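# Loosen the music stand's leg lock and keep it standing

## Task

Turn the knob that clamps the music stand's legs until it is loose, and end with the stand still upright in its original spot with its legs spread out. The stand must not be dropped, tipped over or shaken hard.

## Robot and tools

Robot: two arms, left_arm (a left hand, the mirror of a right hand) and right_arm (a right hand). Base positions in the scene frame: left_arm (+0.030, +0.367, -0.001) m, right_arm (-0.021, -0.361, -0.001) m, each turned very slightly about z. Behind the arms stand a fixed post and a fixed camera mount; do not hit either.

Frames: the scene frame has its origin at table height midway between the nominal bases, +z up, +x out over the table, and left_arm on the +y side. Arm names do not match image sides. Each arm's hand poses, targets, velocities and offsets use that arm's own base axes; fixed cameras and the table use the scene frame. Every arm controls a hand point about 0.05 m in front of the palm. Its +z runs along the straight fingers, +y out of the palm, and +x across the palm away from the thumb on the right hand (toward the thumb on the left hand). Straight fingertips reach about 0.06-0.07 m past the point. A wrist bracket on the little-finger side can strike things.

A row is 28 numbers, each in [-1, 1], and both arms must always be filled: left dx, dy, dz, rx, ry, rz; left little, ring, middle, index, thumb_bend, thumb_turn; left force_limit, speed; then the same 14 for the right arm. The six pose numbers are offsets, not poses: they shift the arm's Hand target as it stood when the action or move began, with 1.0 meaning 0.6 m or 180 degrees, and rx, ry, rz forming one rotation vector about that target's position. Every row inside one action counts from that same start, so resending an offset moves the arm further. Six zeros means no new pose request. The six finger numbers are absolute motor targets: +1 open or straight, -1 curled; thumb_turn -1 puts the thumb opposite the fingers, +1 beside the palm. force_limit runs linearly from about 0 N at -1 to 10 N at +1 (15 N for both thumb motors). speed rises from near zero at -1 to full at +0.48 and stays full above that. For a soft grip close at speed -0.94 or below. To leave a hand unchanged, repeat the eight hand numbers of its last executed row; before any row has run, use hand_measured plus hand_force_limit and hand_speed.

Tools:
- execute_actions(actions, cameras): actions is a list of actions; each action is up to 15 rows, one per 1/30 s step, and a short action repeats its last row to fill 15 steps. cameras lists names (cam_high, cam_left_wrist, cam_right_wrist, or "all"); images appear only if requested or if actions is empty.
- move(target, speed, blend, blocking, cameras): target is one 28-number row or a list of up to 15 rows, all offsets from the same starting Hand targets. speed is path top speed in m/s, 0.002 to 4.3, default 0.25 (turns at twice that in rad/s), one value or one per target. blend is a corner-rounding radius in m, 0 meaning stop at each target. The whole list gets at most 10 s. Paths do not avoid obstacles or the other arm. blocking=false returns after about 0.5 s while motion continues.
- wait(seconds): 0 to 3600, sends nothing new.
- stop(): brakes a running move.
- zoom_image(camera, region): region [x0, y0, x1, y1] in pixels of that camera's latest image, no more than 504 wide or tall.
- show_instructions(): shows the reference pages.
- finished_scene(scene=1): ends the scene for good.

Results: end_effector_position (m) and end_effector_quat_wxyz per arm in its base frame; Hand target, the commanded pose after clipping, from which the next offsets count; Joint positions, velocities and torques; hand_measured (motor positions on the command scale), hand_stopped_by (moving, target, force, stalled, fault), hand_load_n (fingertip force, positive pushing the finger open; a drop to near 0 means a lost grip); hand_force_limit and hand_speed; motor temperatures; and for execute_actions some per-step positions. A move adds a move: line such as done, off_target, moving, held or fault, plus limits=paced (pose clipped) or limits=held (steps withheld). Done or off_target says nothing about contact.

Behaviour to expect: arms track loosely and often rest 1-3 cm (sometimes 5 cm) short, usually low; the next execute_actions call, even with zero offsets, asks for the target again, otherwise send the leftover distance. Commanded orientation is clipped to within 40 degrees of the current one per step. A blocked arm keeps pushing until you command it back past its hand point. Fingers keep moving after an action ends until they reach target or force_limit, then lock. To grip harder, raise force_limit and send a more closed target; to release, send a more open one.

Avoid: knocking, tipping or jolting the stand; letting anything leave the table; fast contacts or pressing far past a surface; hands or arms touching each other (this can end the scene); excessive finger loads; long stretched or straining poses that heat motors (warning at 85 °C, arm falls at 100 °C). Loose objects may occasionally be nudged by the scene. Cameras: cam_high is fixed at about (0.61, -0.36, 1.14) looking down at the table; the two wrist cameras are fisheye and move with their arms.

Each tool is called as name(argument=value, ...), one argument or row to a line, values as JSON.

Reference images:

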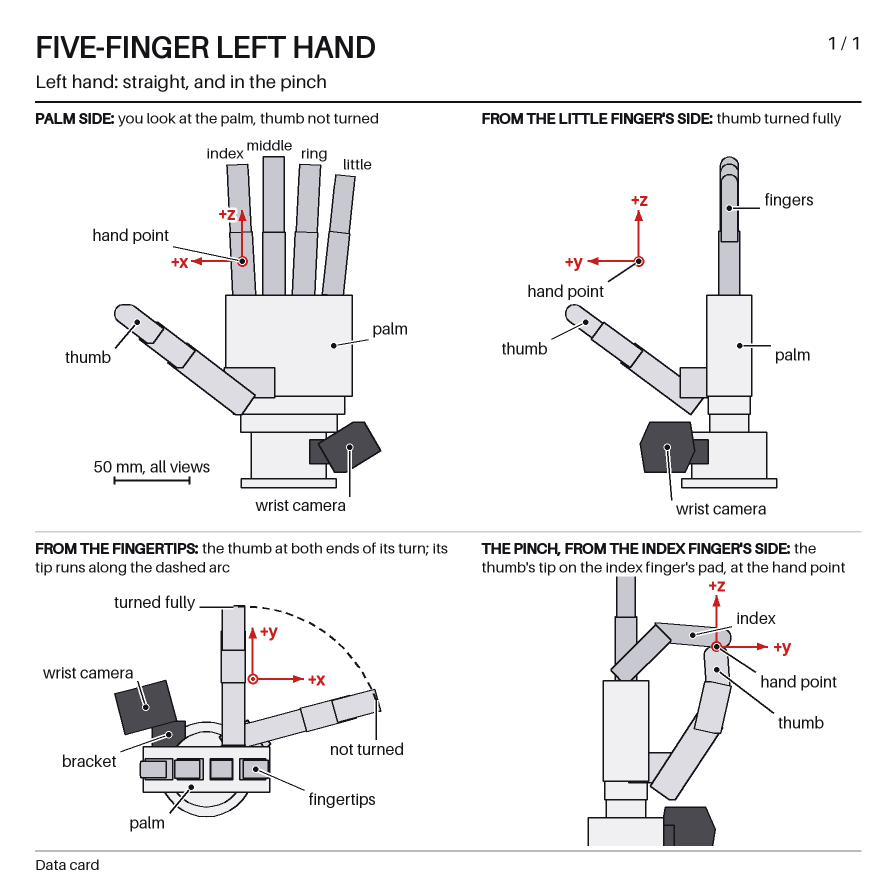

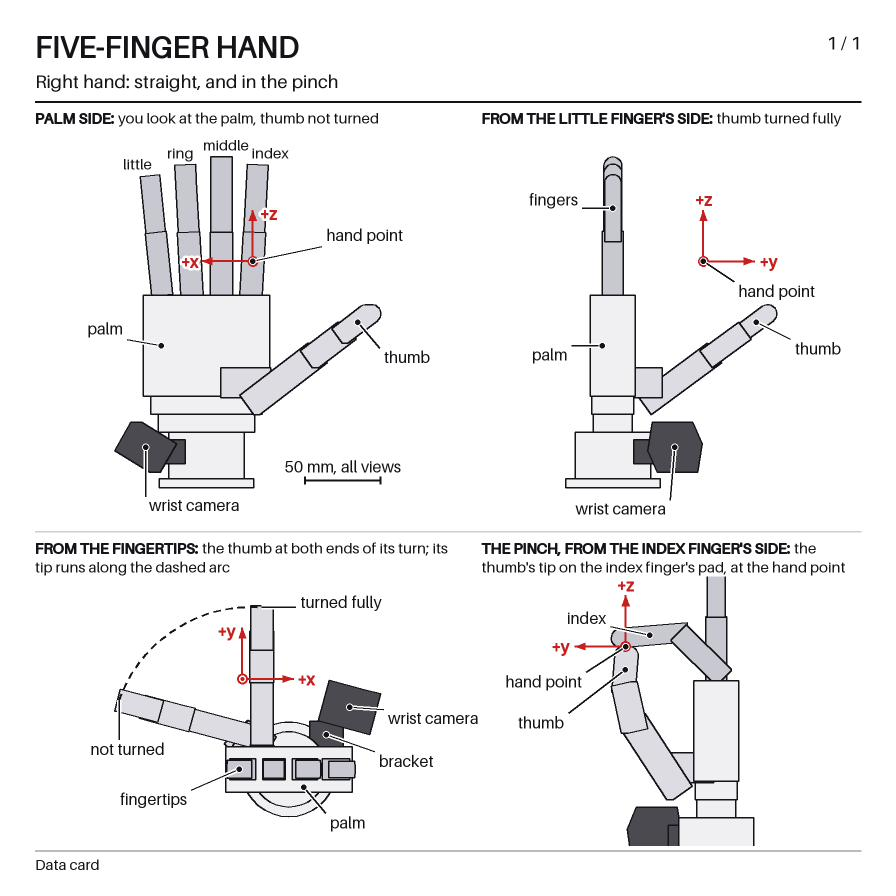

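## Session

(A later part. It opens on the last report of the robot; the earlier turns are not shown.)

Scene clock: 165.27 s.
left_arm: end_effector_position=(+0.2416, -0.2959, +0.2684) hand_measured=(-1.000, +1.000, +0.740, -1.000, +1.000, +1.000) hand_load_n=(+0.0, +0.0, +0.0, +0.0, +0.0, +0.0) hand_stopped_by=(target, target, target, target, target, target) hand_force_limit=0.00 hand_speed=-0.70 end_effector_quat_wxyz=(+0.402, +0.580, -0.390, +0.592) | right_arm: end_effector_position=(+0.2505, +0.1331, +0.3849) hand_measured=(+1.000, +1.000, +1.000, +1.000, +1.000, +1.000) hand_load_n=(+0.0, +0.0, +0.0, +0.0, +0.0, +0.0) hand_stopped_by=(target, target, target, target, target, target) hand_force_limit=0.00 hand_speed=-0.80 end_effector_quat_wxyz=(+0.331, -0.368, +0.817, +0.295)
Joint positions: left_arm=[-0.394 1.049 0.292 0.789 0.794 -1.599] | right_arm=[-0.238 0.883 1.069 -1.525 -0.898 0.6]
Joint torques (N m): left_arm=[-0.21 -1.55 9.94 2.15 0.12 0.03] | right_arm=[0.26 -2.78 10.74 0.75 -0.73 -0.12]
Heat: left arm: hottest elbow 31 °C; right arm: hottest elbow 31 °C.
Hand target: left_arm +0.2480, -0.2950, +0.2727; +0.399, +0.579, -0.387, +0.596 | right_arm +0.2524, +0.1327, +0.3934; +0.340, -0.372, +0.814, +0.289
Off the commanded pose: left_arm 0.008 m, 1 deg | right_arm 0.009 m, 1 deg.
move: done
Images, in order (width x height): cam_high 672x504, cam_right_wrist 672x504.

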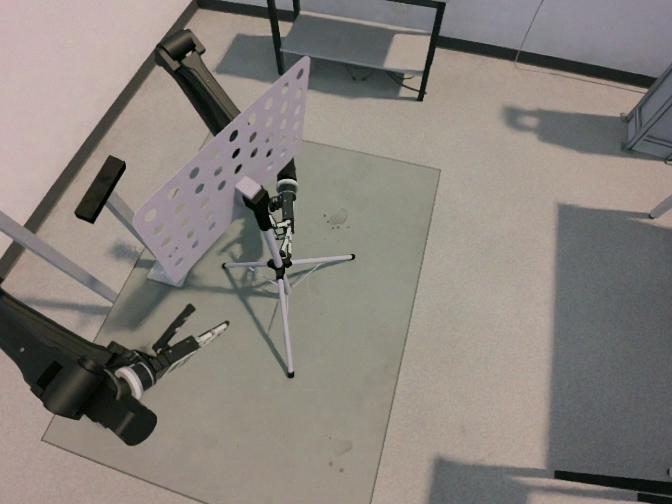

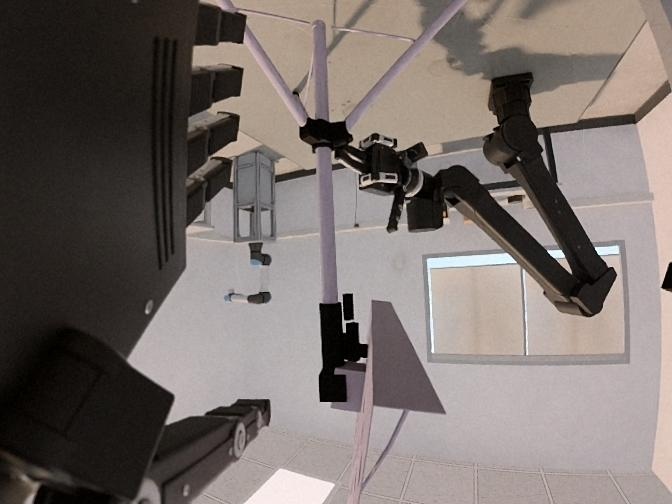

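zoom_image(
  camera="cam_right_wrist",
  region=[332, 128, 362, 158],
)

Scaled by 16.800 from the camera's image (finer frame: 960x720).

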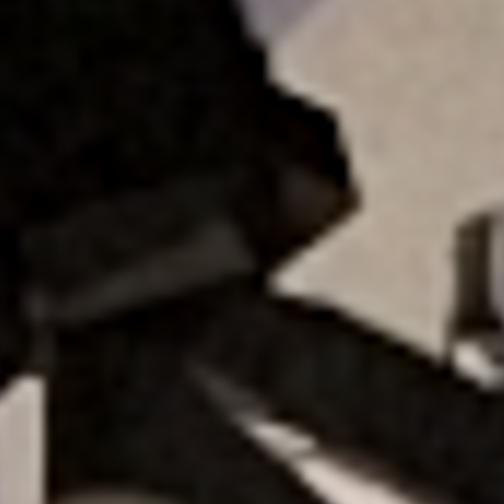

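move(
  target=[
    [-0.0085,0.0217,0,0,0,0,-1,1,0.74,-1,1,1,0,-0.7,0,0,0,0,0,0,1,1,1,1,1,1,0,-0.8],
    [-0.0085,0.0217,0,0,0,0,-1,-1,0.74,-1,1,1,0,-0.3,0,0,0,0,0,0,1,1,1,1,1,1,0,-0.8],
  ],
  speed=0.04,
  cameras=["cam_right_wrist","cam_high"],
)

zoom_image(
  camera="cam_right_wrist",
  region=[325, 125, 365, 165],
)

zoom_image(
  camera="cam_high",
  region=[272, 237, 297, 262],
)

Scene clock: 168.90 s.
left_arm: end_effector_position=(+0.2422, -0.2848, +0.2720) hand_measured=(-1.000, -1.000, +0.740, -1.000, +1.000, +1.000) hand_load_n=(+0.0, +0.0, +0.0, +0.0, +0.0, +0.0) hand_stopped_by=(target, target, target, target, target, target) hand_force_limit=0.00 hand_speed=-0.30 end_effector_quat_wxyz=(+0.400, +0.575, -0.391, +0.597) | right_arm: end_effector_position=(+0.2505, +0.1331, +0.3849) hand_measured=(+1.000, +1.000, +1.000, +1.000, +1.000, +1.000) hand_load_n=(+0.0, +0.0, +0.0, +0.0, +0.0, +0.0) hand_stopped_by=(target, target, target, target, target, target) hand_force_limit=0.00 hand_speed=-0.80 end_effector_quat_wxyz=(+0.331, -0.368, +0.817, +0.295)
Joint positions: left_arm=[-0.351 1.03 0.288 0.789 0.836 -1.599] | right_arm=[-0.238 0.883 1.069 -1.525 -0.898 0.6]
Joint velocities: left_arm=[within noise] | right_arm=[-0.005 -0.024 -0.007 0.032 -0.154 -0.037]
Joint torques (N m): left_arm=[-0.26 -2.61 8.49 1.5 0.11 -0.01] | right_arm=[0.32 -2.73 10.74 0.75 -0.73 -0.12]
Heat: left arm: hottest elbow 31 °C; right arm: hottest elbow 31 °C.
Hand target: left_arm +0.2429, -0.2819, +0.2726; +0.400, +0.579, -0.387, +0.596 | right_arm +0.2524, +0.1327, +0.3934; +0.340, -0.372, +0.814, +0.289
Off the commanded pose: left_arm 0.003 m, 1 deg | right_arm 0.009 m, 1 deg.
move: done
Images, in order (width x height): cam_high 672x504, cam_right_wrist 672x504.

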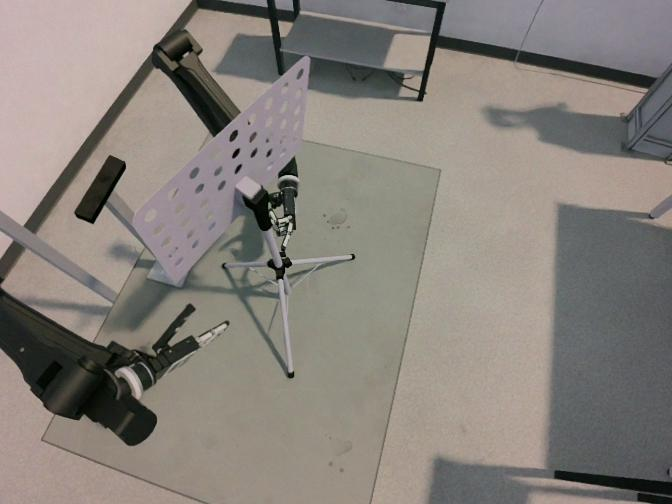

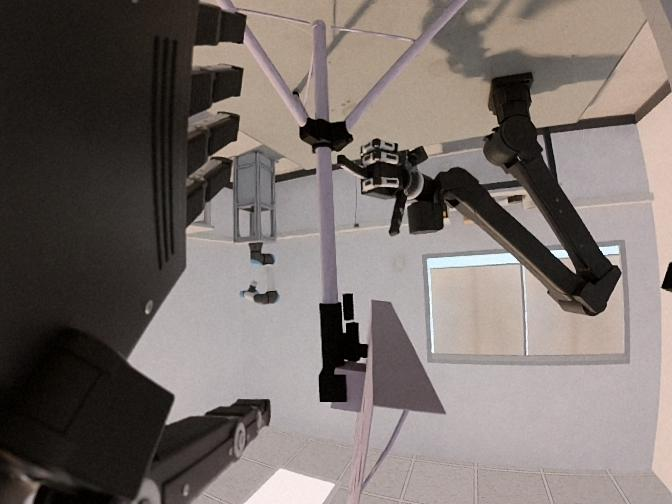

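Scaled by 12.600 from the camera's image (finer frame: 960x720).

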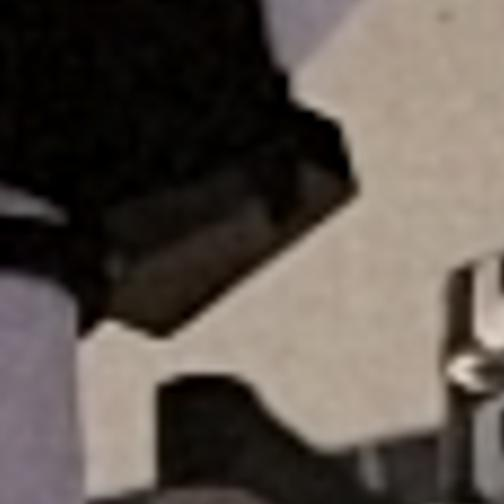

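Scaled by 20.160 from the camera's image (finer frame: 960x720).

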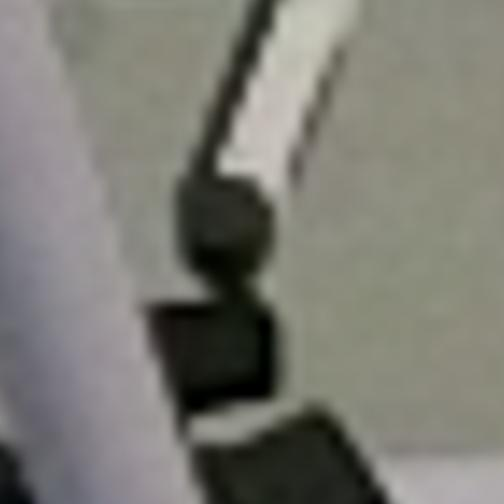

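move(
  target=[0.020,-0.0333,0.0400,0,0,0,-1,-1,0.74,-1,1,1,0,-0.3,0,0,0,0,0,0,1,1,1,1,1,1,0,-0.8],
  speed=0.04,
  cameras=["cam_right_wrist","cam_high"],
)

zoom_image(
  camera="cam_right_wrist",
  region=[325, 125, 365, 165],
)

zoom_image(
  camera="cam_high",
  region=[272, 237, 297, 262],
)

Scene clock: 171.17 s.
left_arm: end_effector_position=(+0.2487, -0.2950, +0.2738) hand_measured=(-1.000, -1.000, +0.740, -1.000, +1.000, +1.000) hand_load_n=(+0.5, +0.0, +0.0, +0.0, +0.0, -0.5) hand_stopped_by=(target, target, target, target, target, target) hand_force_limit=0.00 hand_speed=-0.30 end_effector_quat_wxyz=(+0.399, +0.595, -0.382, +0.584) | right_arm: end_effector_position=(+0.2505, +0.1331, +0.3849) hand_measured=(+1.000, +1.000, +1.000, +1.000, +1.000, +1.000) hand_load_n=(+0.0, +0.0, +0.0, +0.0, +0.0, +0.0) hand_stopped_by=(target, target, target, target, target, target) hand_force_limit=0.00 hand_speed=-0.80 end_effector_quat_wxyz=(+0.331, -0.368, +0.817, +0.295)
Joint positions: left_arm=[-0.386 1.016 0.314 0.702 0.784 -1.599] | right_arm=[-0.238 0.883 1.069 -1.525 -0.898 0.6]
Joint torques (N m): left_arm=[-2.02 -2.49 13.44 1.46 -0.02 0.02] | right_arm=[0.26 -2.73 10.74 0.75 -0.73 -0.12]
Heat: left arm: hottest elbow 31 °C; right arm: hottest elbow 31 °C.
Hand target: left_arm +0.2549, -0.3019, +0.2968; +0.399, +0.579, -0.387, +0.596 | right_arm +0.2524, +0.1327, +0.3934; +0.340, -0.372, +0.814, +0.289
Off the commanded pose: left_arm 0.025 m, 2 deg | right_arm 0.009 m, 1 deg.
move: off_target (left_arm)
Images, in order (width x height): cam_high 672x504, cam_right_wrist 672x504.

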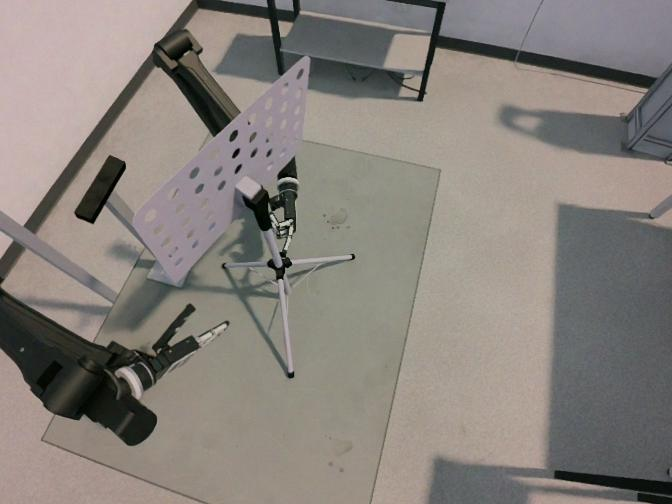

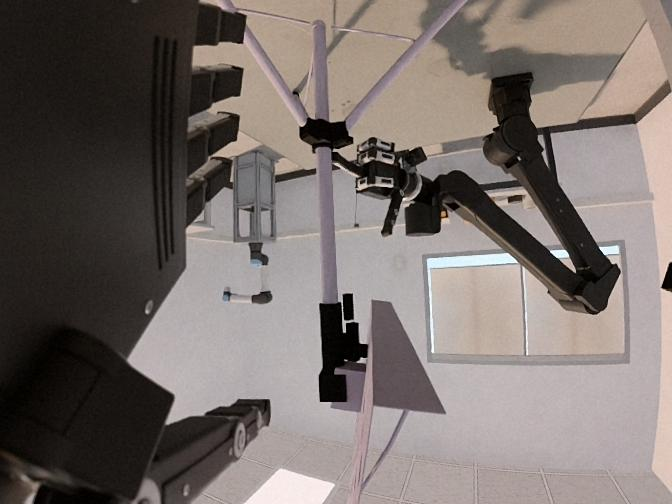

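Scaled by 12.600 from the camera's image (finer frame: 960x720).

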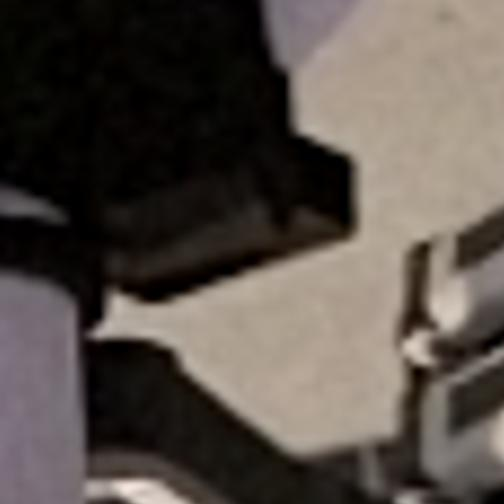

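Scaled by 20.160 from the camera's image (finer frame: 960x720).

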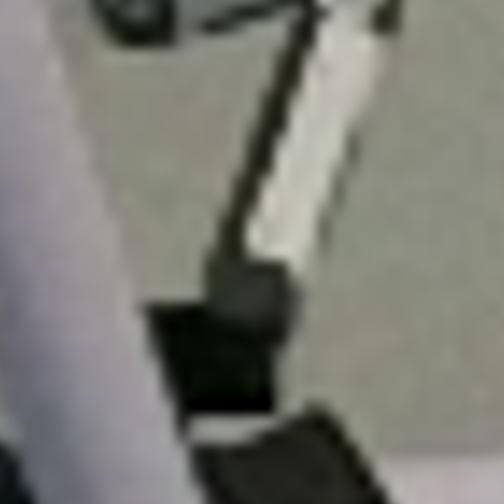

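move(
  target=[-0.0047,-0.0018,-0.0333,0,0,0,-1,-1,0.74,-1,1,1,0,-0.3,0,0,0,0,0,0,1,1,1,1,1,1,0,-0.8],
  speed=0.04,
  cameras=["cam_right_wrist","cam_high"],
)

zoom_image(
  camera="cam_right_wrist",
  region=[325, 125, 365, 165],
)

zoom_image(
  camera="cam_high",
  region=[272, 237, 297, 262],
)

Scene clock: 172.63 s.
left_arm: end_effector_position=(+0.2516, -0.2987, +0.2697) hand_measured=(-1.000, -1.000, +0.740, -1.000, +1.000, +1.000) hand_load_n=(+0.0, +0.0, +0.0, +0.0, +0.0, +0.0) hand_stopped_by=(target, target, target, target, target, target) hand_force_limit=0.00 hand_speed=-0.30 end_effector_quat_wxyz=(+0.398, +0.590, -0.383, +0.588) | right_arm: end_effector_position=(+0.2505, +0.1331, +0.3849) hand_measured=(+1.000, +1.000, +1.000, +1.000, +1.000, +1.000) hand_load_n=(+0.0, +0.0, +0.0, +0.0, +0.0, +0.0) hand_stopped_by=(target, target, target, target, target, target) hand_force_limit=0.00 hand_speed=-0.80 end_effector_quat_wxyz=(+0.331, -0.368, +0.817, +0.295)
Joint positions: left_arm=[-0.396 1.058 0.314 0.758 0.774 -1.599] | right_arm=[-0.238 0.883 1.069 -1.525 -0.898 0.6]
Joint torques (N m): left_arm=[-1.96 -1.49 10.04 3.06 -0.03 0.04] | right_arm=[0.32 -2.73 10.74 0.75 -0.73 -0.12]
Heat: left arm: hottest elbow 31 °C; right arm: hottest elbow 31 °C.
Hand target: left_arm +0.2522, -0.3030, +0.2768; +0.399, +0.579, -0.387, +0.596 | right_arm +0.2524, +0.1327, +0.3934; +0.340, -0.372, +0.814, +0.289
Off the commanded pose: left_arm 0.008 m, 2 deg | right_arm 0.009 m, 1 deg.
move: done
Images, in order (width x height): cam_high 672x504, cam_right_wrist 672x504.

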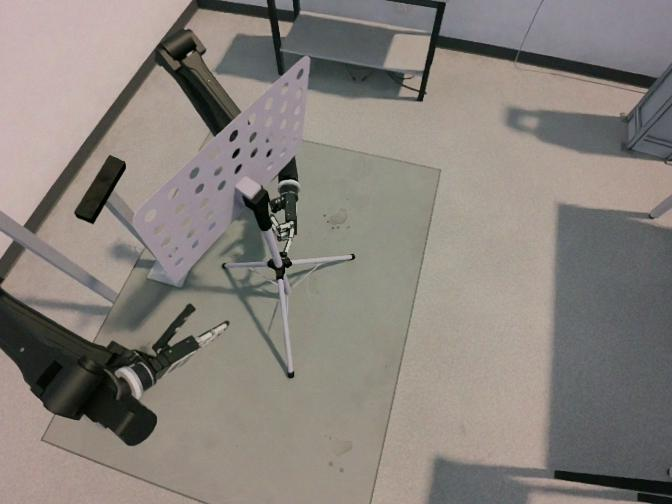

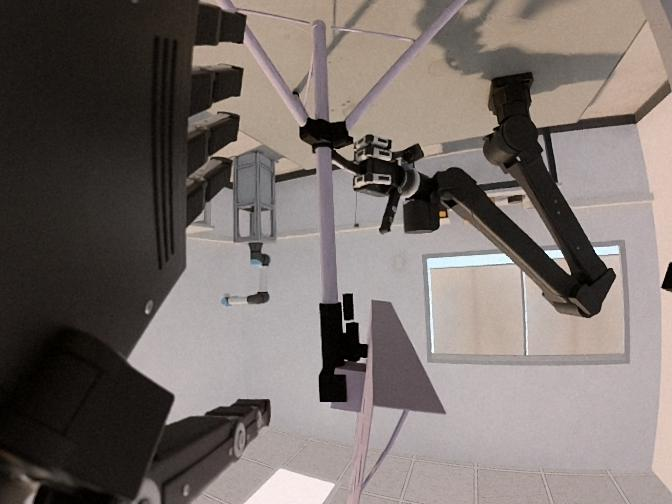

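Scaled by 12.600 from the camera's image (finer frame: 960x720).

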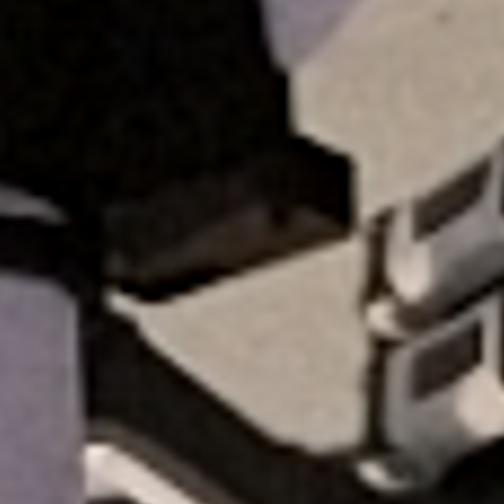

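Scaled by 20.160 from the camera's image (finer frame: 960x720).

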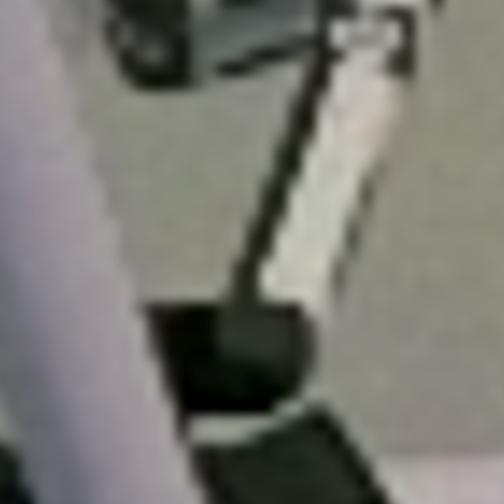

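move(
  target=[
    [-0.0140,0.0050,0,0,0,0,-1,-1,0.74,-1,1,1,0,-0.3,0,0,0,0,0,0,1,1,1,1,1,1,0,-0.8],
    [-0.0140,0.0050,-0.018,0,0,0,-1,-1,0.74,-1,1,1,0,-0.3,0,0,0,0,0,0,1,1,1,1,1,1,0,-0.8],
  ],
  speed=0.04,
  blend=0.002,
  cameras=["cam_right_wrist","cam_high"],
)

zoom_image(
  camera="cam_right_wrist",
  region=[325, 125, 365, 165],
)

zoom_image(
  camera="cam_high",
  region=[272, 237, 297, 262],
)

Scene clock: 174.03 s.
left_arm: end_effector_position=(+0.2468, -0.2975, +0.2666) hand_measured=(-1.000, -1.000, +0.740, -1.000, +1.000, +1.000) hand_load_n=(+0.0, +0.0, +0.0, +0.0, +0.0, +0.0) hand_stopped_by=(target, target, target, target, target, target) hand_force_limit=0.00 hand_speed=-0.30 end_effector_quat_wxyz=(+0.397, +0.584, -0.384, +0.594) | right_arm: end_effector_position=(+0.2505, +0.1331, +0.3849) hand_measured=(+1.000, +1.000, +1.000, +1.000, +1.000, +1.000) hand_load_n=(+0.0, +0.0, +0.0, +0.0, +0.0, +0.0) hand_stopped_by=(target, target, target, target, target, target) hand_force_limit=0.00 hand_speed=-0.80 end_effector_quat_wxyz=(+0.331, -0.368, +0.817, +0.295)
Joint positions: left_arm=[-0.398 1.064 0.295 0.799 0.772 -1.599] | right_arm=[-0.238 0.883 1.069 -1.525 -0.898 0.6]
Joint torques (N m): left_arm=[-2.02 -1.44 8.28 3 -0.04 0.04] | right_arm=[0.32 -2.73 10.74 0.75 -0.73 -0.12]
Heat: left arm: hottest elbow 31 °C; right arm: hottest elbow 31 °C.
Hand target: left_arm +0.2436, -0.3000, +0.2660; +0.399, +0.579, -0.387, +0.596 | right_arm +0.2524, +0.1327, +0.3934; +0.340, -0.372, +0.814, +0.289
Off the commanded pose: left_arm 0.004 m, 1 deg | right_arm 0.009 m, 1 deg.
move: done
Images, in order (width x height): cam_high 672x504, cam_right_wrist 672x504.

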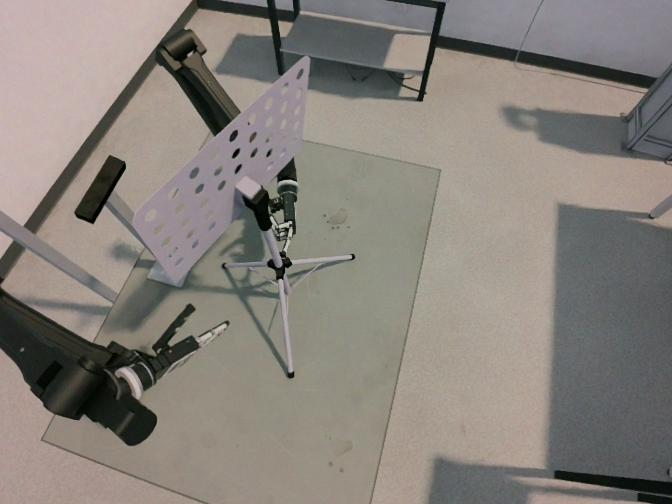

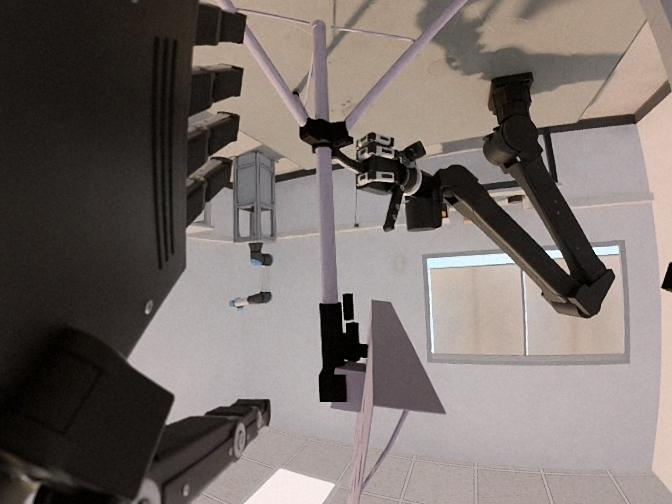

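Scaled by 12.600 from the camera's image (finer frame: 960x720).

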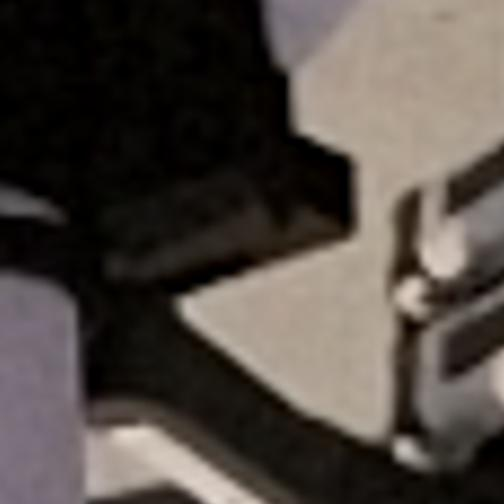

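Scaled by 20.160 from the camera's image (finer frame: 960x720).

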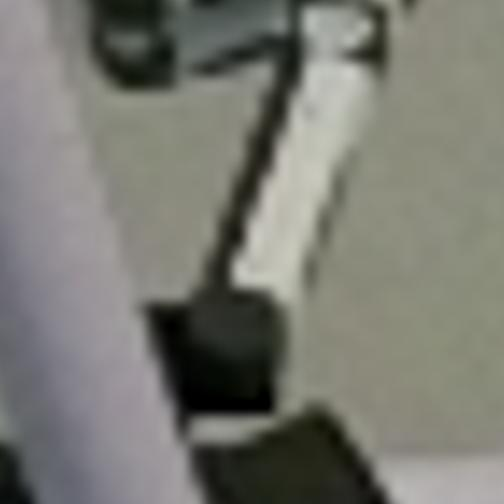

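move(
  target=[-0.0040,0.0025,-0.025,0,0,0,-1,-1,0.74,-1,1,1,0,-0.3,0,0,0,0,0,0,1,1,1,1,1,1,0,-0.8],
  speed=0.04,
  cameras=["cam_right_wrist","cam_high"],
)

zoom_image(
  camera="cam_right_wrist",
  region=[325, 125, 365, 165],
)

zoom_image(
  camera="cam_high",
  region=[272, 237, 297, 262],
)

Scene clock: 175.47 s.
left_arm: end_effector_position=(+0.2446, -0.2964, +0.2512) hand_measured=(-1.000, -1.000, +0.740, -1.000, +1.000, +1.000) hand_load_n=(+0.0, +0.0, +0.0, +0.5, +0.0, +0.0) hand_stopped_by=(target, target, target, target, target, target) hand_force_limit=0.00 hand_speed=-0.30 end_effector_quat_wxyz=(+0.397, +0.585, -0.384, +0.594) | right_arm: end_effector_position=(+0.2505, +0.1331, +0.3849) hand_measured=(+1.000, +1.000, +1.000, +1.000, +1.000, +1.000) hand_load_n=(+0.0, +0.0, -0.5, +0.0, +0.0, +0.0) hand_stopped_by=(target, target, target, target, target, target) hand_force_limit=0.00 hand_speed=-0.80 end_effector_quat_wxyz=(+0.331, -0.368, +0.817, +0.295)
Joint positions: left_arm=[-0.398 1.118 0.268 0.88 0.77 -1.599] | right_arm=[-0.238 0.883 1.069 -1.525 -0.898 0.6]
Joint torques (N m): left_arm=[-1.85 -1.73 7.8 3.11 0.11 0.04] | right_arm=[0.32 -2.73 10.74 0.76 -0.73 -0.11]
Heat: left arm: hottest elbow 31 °C; right arm: hottest elbow 31 °C.
Hand target: left_arm +0.2413, -0.2985, +0.2510; +0.399, +0.579, -0.387, +0.596 | right_arm +0.2524, +0.1327, +0.3934; +0.340, -0.372, +0.814, +0.289
Off the commanded pose: left_arm 0.004 m, 1 deg | right_arm 0.009 m, 1 deg.
move: done
Images, in order (width x height): cam_high 672x504, cam_right_wrist 672x504.

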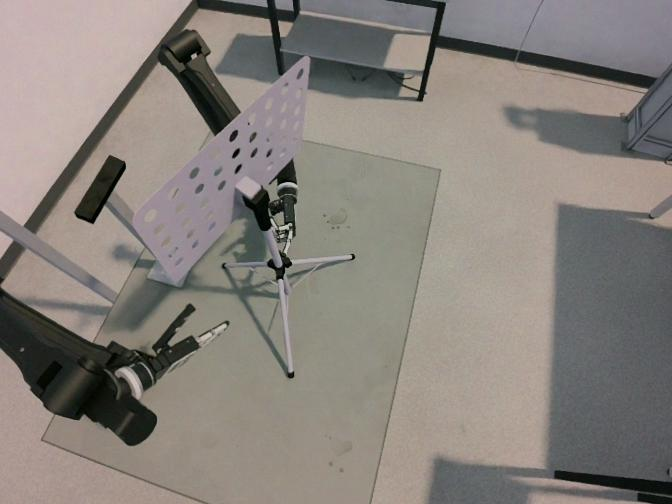

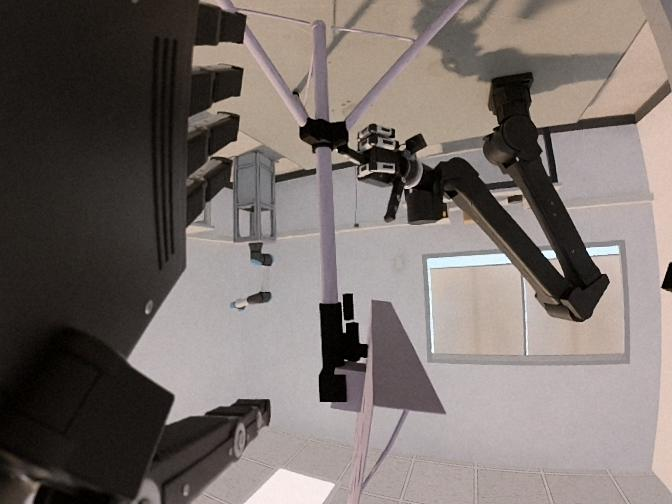

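Scaled by 12.600 from the camera's image (finer frame: 960x720).

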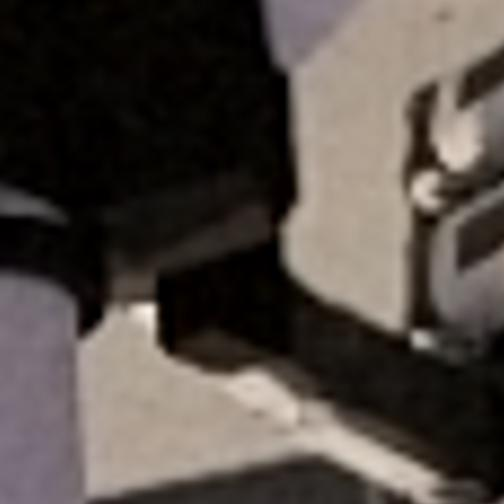

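Scaled by 20.160 from the camera's image (finer frame: 960x720).

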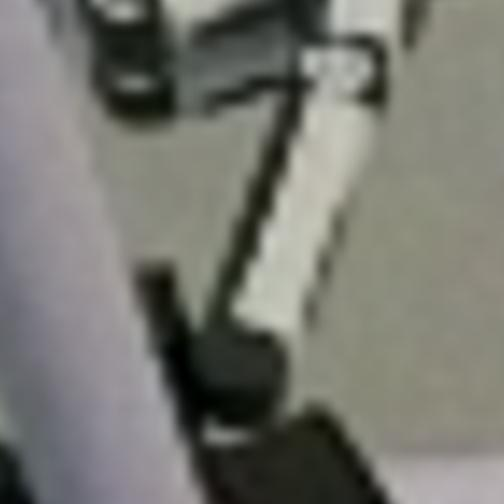

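move(
  target=[
    [-0.002,-0.0008,-0.0067,0,0,0,-1,-1,0.74,-1,1,1,0,-0.3,0,0,0,0,0,0,1,1,1,1,1,1,0,-0.8],
    [-0.0232,-0.0090,-0.0067,0,0,0,-1,-1,0.74,-1,1,1,0,-0.3,0,0,0,0,0,0,1,1,1,1,1,1,0,-0.8],
  ],
  speed=0.04,
  blend=0.002,
  cameras=["cam_right_wrist","cam_high"],
)

zoom_image(
  camera="cam_right_wrist",
  region=[325, 125, 365, 165],
)

zoom_image(
  camera="cam_high",
  region=[272, 237, 297, 262],
)

Scene clock: 177.03 s.
left_arm: end_effector_position=(+0.2408, -0.2999, +0.2447) hand_measured=(-1.000, -1.000, +0.740, -1.000, +1.000, +1.000) hand_load_n=(+0.0, -0.5, +3.5, +0.0, +0.0, -0.5) hand_stopped_by=(target, target, target, target, target, target) hand_force_limit=0.00 hand_speed=-0.30 end_effector_quat_wxyz=(+0.391, +0.592, -0.376, +0.596) | right_arm: end_effector_position=(+0.2505, +0.1331, +0.3849) hand_measured=(+1.000, +1.000, +1.000, +1.000, +1.000, +1.000) hand_load_n=(+0.0, +0.0, +0.0, +0.0, +0.0, +0.0) hand_stopped_by=(target, target, target, target, target, target) hand_force_limit=0.00 hand_speed=-0.80 end_effector_quat_wxyz=(+0.331, -0.368, +0.817, +0.295)
Joint positions: left_arm=[-0.428 1.118 0.246 0.895 0.718 -1.599] | right_arm=[-0.238 0.883 1.069 -1.525 -0.898 0.6]
Joint torques (N m): left_arm=[-2.9 -3.02 6.97 2.77 0.49 0.06] | right_arm=[0.32 -2.73 10.73 0.75 -0.73 -0.12]
Heat: left arm: hottest elbow 30 °C; right arm: hottest elbow 31 °C.
Hand target: left_arm +0.2274, -0.3039, +0.2470; +0.399, +0.579, -0.387, +0.596 | right_arm +0.2524, +0.1327, +0.3934; +0.340, -0.372, +0.814, +0.289
Off the commanded pose: left_arm 0.014 m, 2 deg | right_arm 0.009 m, 1 deg.
move: off_target (left_arm)
Images, in order (width x height): cam_high 672x504, cam_right_wrist 672x504.

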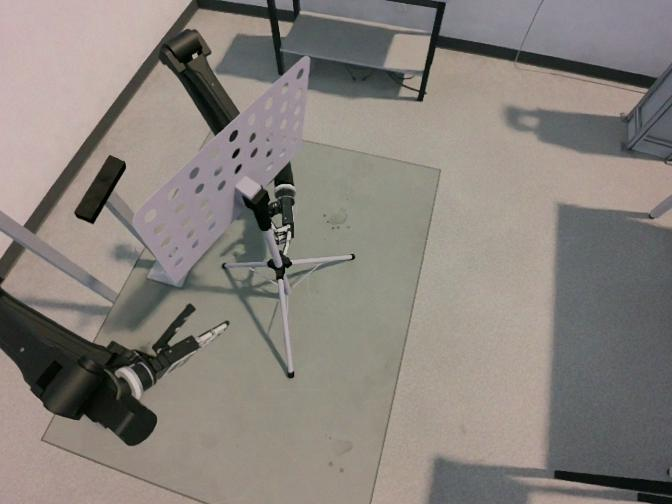

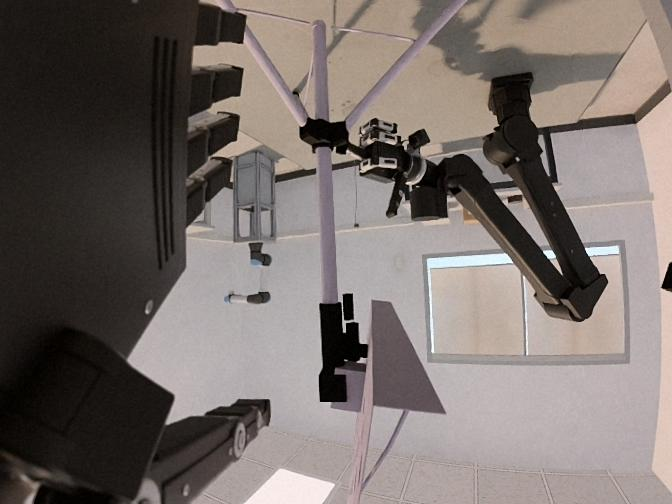

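Scaled by 12.600 from the camera's image (finer frame: 960x720).

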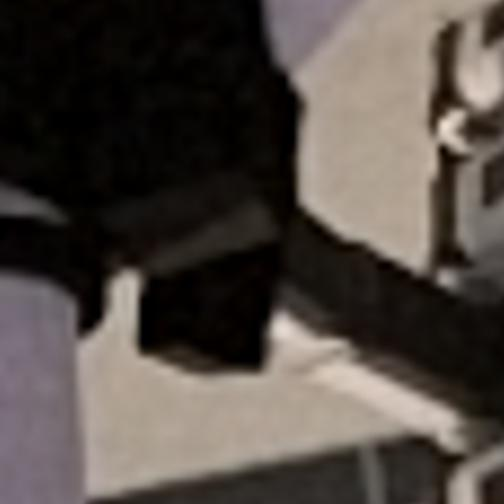

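Scaled by 20.160 from the camera's image (finer frame: 960x720).

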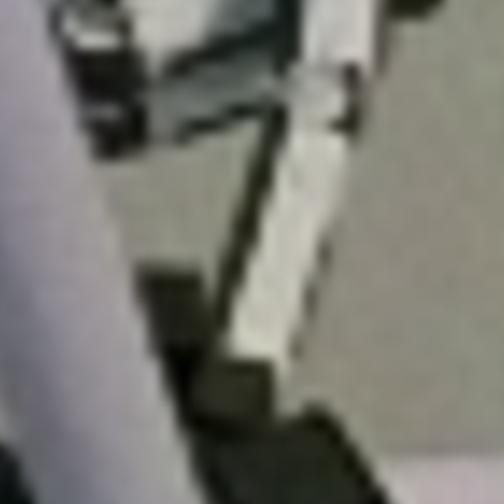

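move(
  target=[0.0250,0.0080,0,0,0,0,-1,-1,0.74,-1,1,1,0,-0.3,0,0,0,0,0,0,1,1,1,1,1,1,0,-0.8],
  speed=0.03,
  cameras=["cam_right_wrist","cam_high"],
)

zoom_image(
  camera="cam_right_wrist",
  region=[325, 125, 365, 165],
)

zoom_image(
  camera="cam_high",
  region=[272, 237, 297, 262],
)

Scene clock: 178.67 s.
left_arm: end_effector_position=(+0.2357, -0.2995, +0.2390) hand_measured=(-1.000, -1.000, +0.740, -1.000, +1.000, +1.000) hand_load_n=(+0.0, +0.0, +0.0, +0.0, -0.5, +0.0) hand_stopped_by=(target, target, target, target, target, target) hand_force_limit=0.00 hand_speed=-0.30 end_effector_quat_wxyz=(+0.403, +0.589, -0.387, +0.584) | right_arm: end_effector_position=(+0.2505, +0.1331, +0.3849) hand_measured=(+1.000, +1.000, +1.000, +1.000, +1.000, +1.000) hand_load_n=(+0.0, +0.0, +0.0, +0.0, +0.0, +0.0) hand_stopped_by=(target, target, target, target, target, target) hand_force_limit=0.00 hand_speed=-0.80 end_effector_quat_wxyz=(+0.331, -0.368, +0.817, +0.295)
Joint positions: left_arm=[-0.418 1.142 0.246 0.905 0.769 -1.599] | right_arm=[-0.238 0.883 1.069 -1.525 -0.898 0.6]
Joint torques (N m): left_arm=[-0.26 -1.67 9.21 3.18 0.16 0.05] | right_arm=[0.32 -2.73 10.74 0.75 -0.73 -0.12]
Heat: left arm: hottest elbow 30 °C; right arm: hottest elbow 31 °C.
Hand target: left_arm +0.2424, -0.2991, +0.2470; +0.399, +0.579, -0.387, +0.596 | right_arm +0.2524, +0.1327, +0.3934; +0.340, -0.372, +0.814, +0.289
Off the commanded pose: left_arm 0.010 m, 2 deg | right_arm 0.009 m, 1 deg.
move: done
Images, in order (width x height): cam_high 672x504, cam_right_wrist 672x504.

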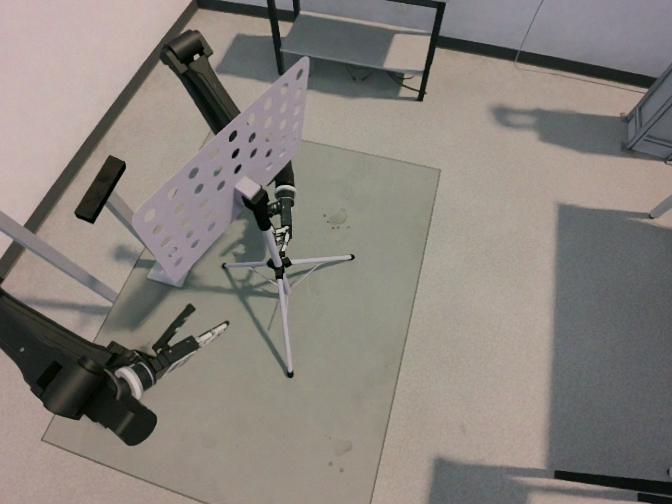

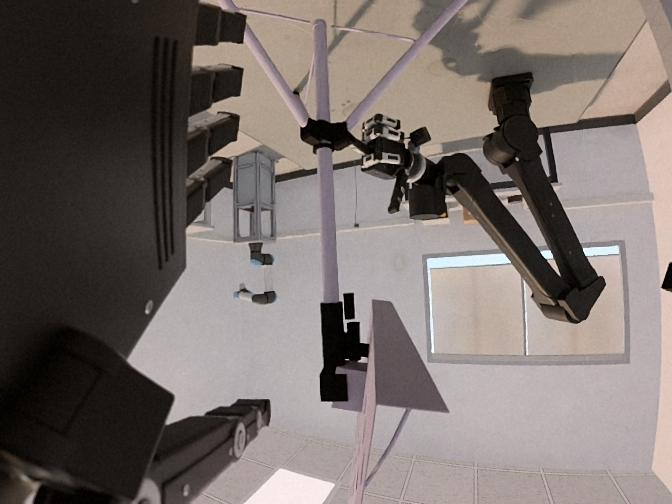

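Scaled by 12.600 from the camera's image (finer frame: 960x720).

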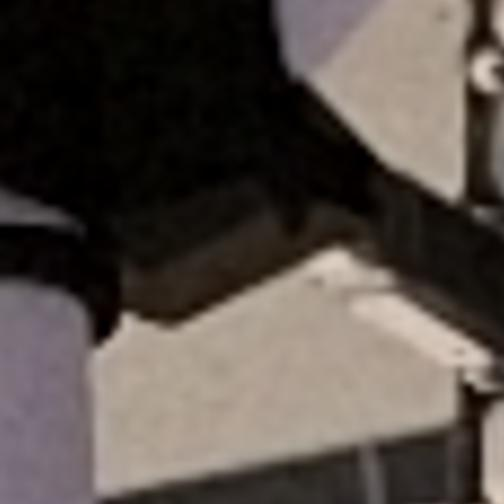

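Scaled by 20.160 from the camera's image (finer frame: 960x720).

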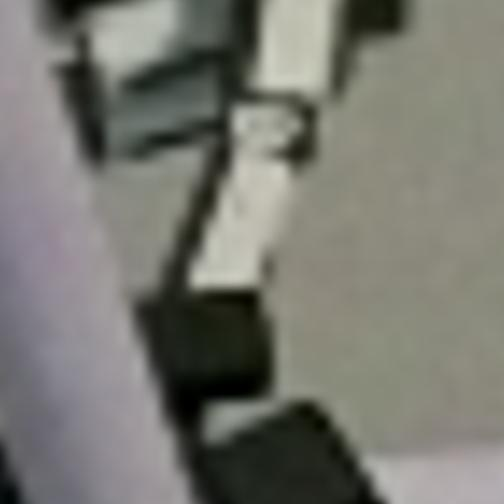

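move(
  target=[
    [-0.0182,0.0466,-0.012,0,0,0,-1,-1,0.74,-1,1,1,0,-0.3,0,0,0,0,0,0,1,1,1,1,1,1,0,-0.8],
    [-0.0545,0.1398,-0.012,0,0,0,-1,-1,0.74,-1,1,1,0,-0.3,0,0,0,0,0,0,1,1,1,1,1,1,0,-0.8],
  ],
  speed=[0.03,0.06],
  blend=0.005,
  cameras=["cam_right_wrist","cam_high"],
)

zoom_image(
  camera="cam_right_wrist",
  region=[325, 125, 365, 165],
)

zoom_image(
  camera="cam_high",
  region=[272, 237, 297, 262],
)

Scene clock: 181.90 s.
left_arm: end_effector_position=(+0.2090, -0.2178, +0.2399) hand_measured=(-1.000, -1.000, +0.740, -1.000, +1.000, +1.000) hand_load_n=(+0.0, +0.0, +0.0, +0.0, +0.0, +0.0) hand_stopped_by=(target, target, target, target, target, target) hand_force_limit=0.00 hand_speed=-0.30 end_effector_quat_wxyz=(+0.399, +0.574, -0.393, +0.598) | right_arm: end_effector_position=(+0.2505, +0.1331, +0.3849) hand_measured=(+1.000, +1.000, +1.000, +1.000, +1.000, +1.000) hand_load_n=(+0.0, +0.0, +0.0, +0.0, +0.0, +0.0) hand_stopped_by=(target, target, target, target, target, target) hand_force_limit=0.00 hand_speed=-0.80 end_effector_quat_wxyz=(+0.331, -0.368, +0.817, +0.295)
Joint positions: left_arm=[-0.08 0.97 0.134 0.911 1.107 -1.626] | right_arm=[-0.238 0.883 1.069 -1.525 -0.898 0.6]
Joint torques (N m): left_arm=[-0.15 -1.14 7.54 1.25 0.11 -0.02] | right_arm=[0.26 -2.73 10.73 0.76 -0.73 -0.12]
Heat: left arm: hottest elbow 30 °C; right arm: hottest elbow 31 °C.
Hand target: left_arm +0.2097, -0.2152, +0.2398; +0.399, +0.579, -0.387, +0.596 | right_arm +0.2524, +0.1327, +0.3934; +0.340, -0.372, +0.814, +0.289
Off the commanded pose: left_arm 0.003 m, 1 deg | right_arm 0.009 m, 1 deg.
move: done
Images, in order (width x height): cam_high 672x504, cam_right_wrist 672x504.

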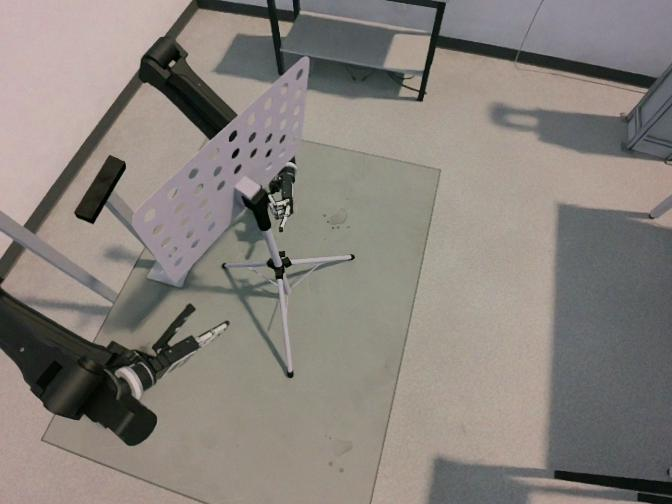

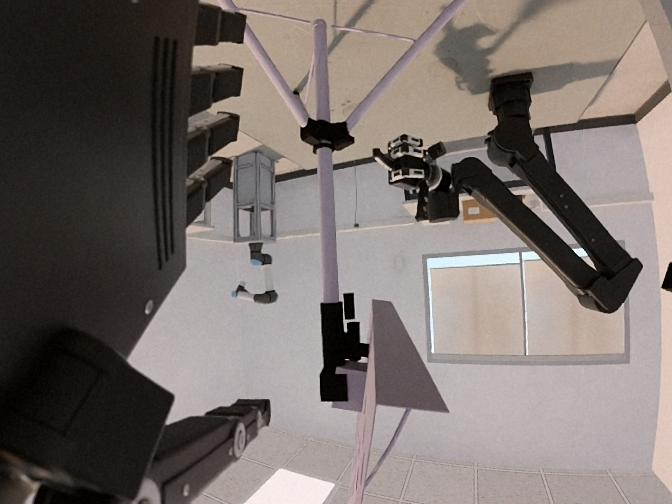

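Scaled by 12.600 from the camera's image (finer frame: 960x720).

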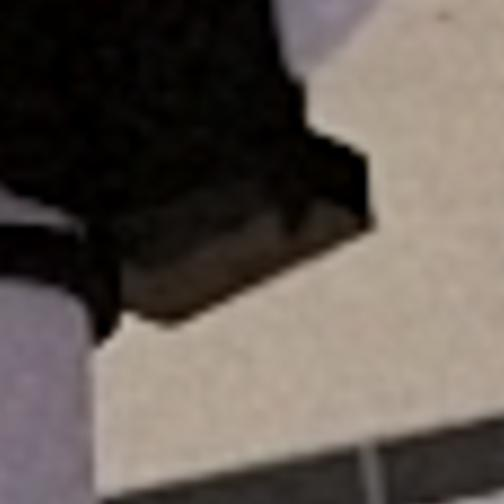

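Scaled by 20.160 from the camera's image (finer frame: 960x720).

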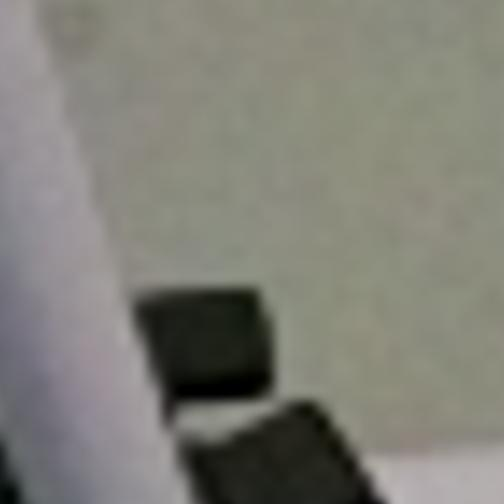

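finished_scene(
)

The scene is finished: the task was done.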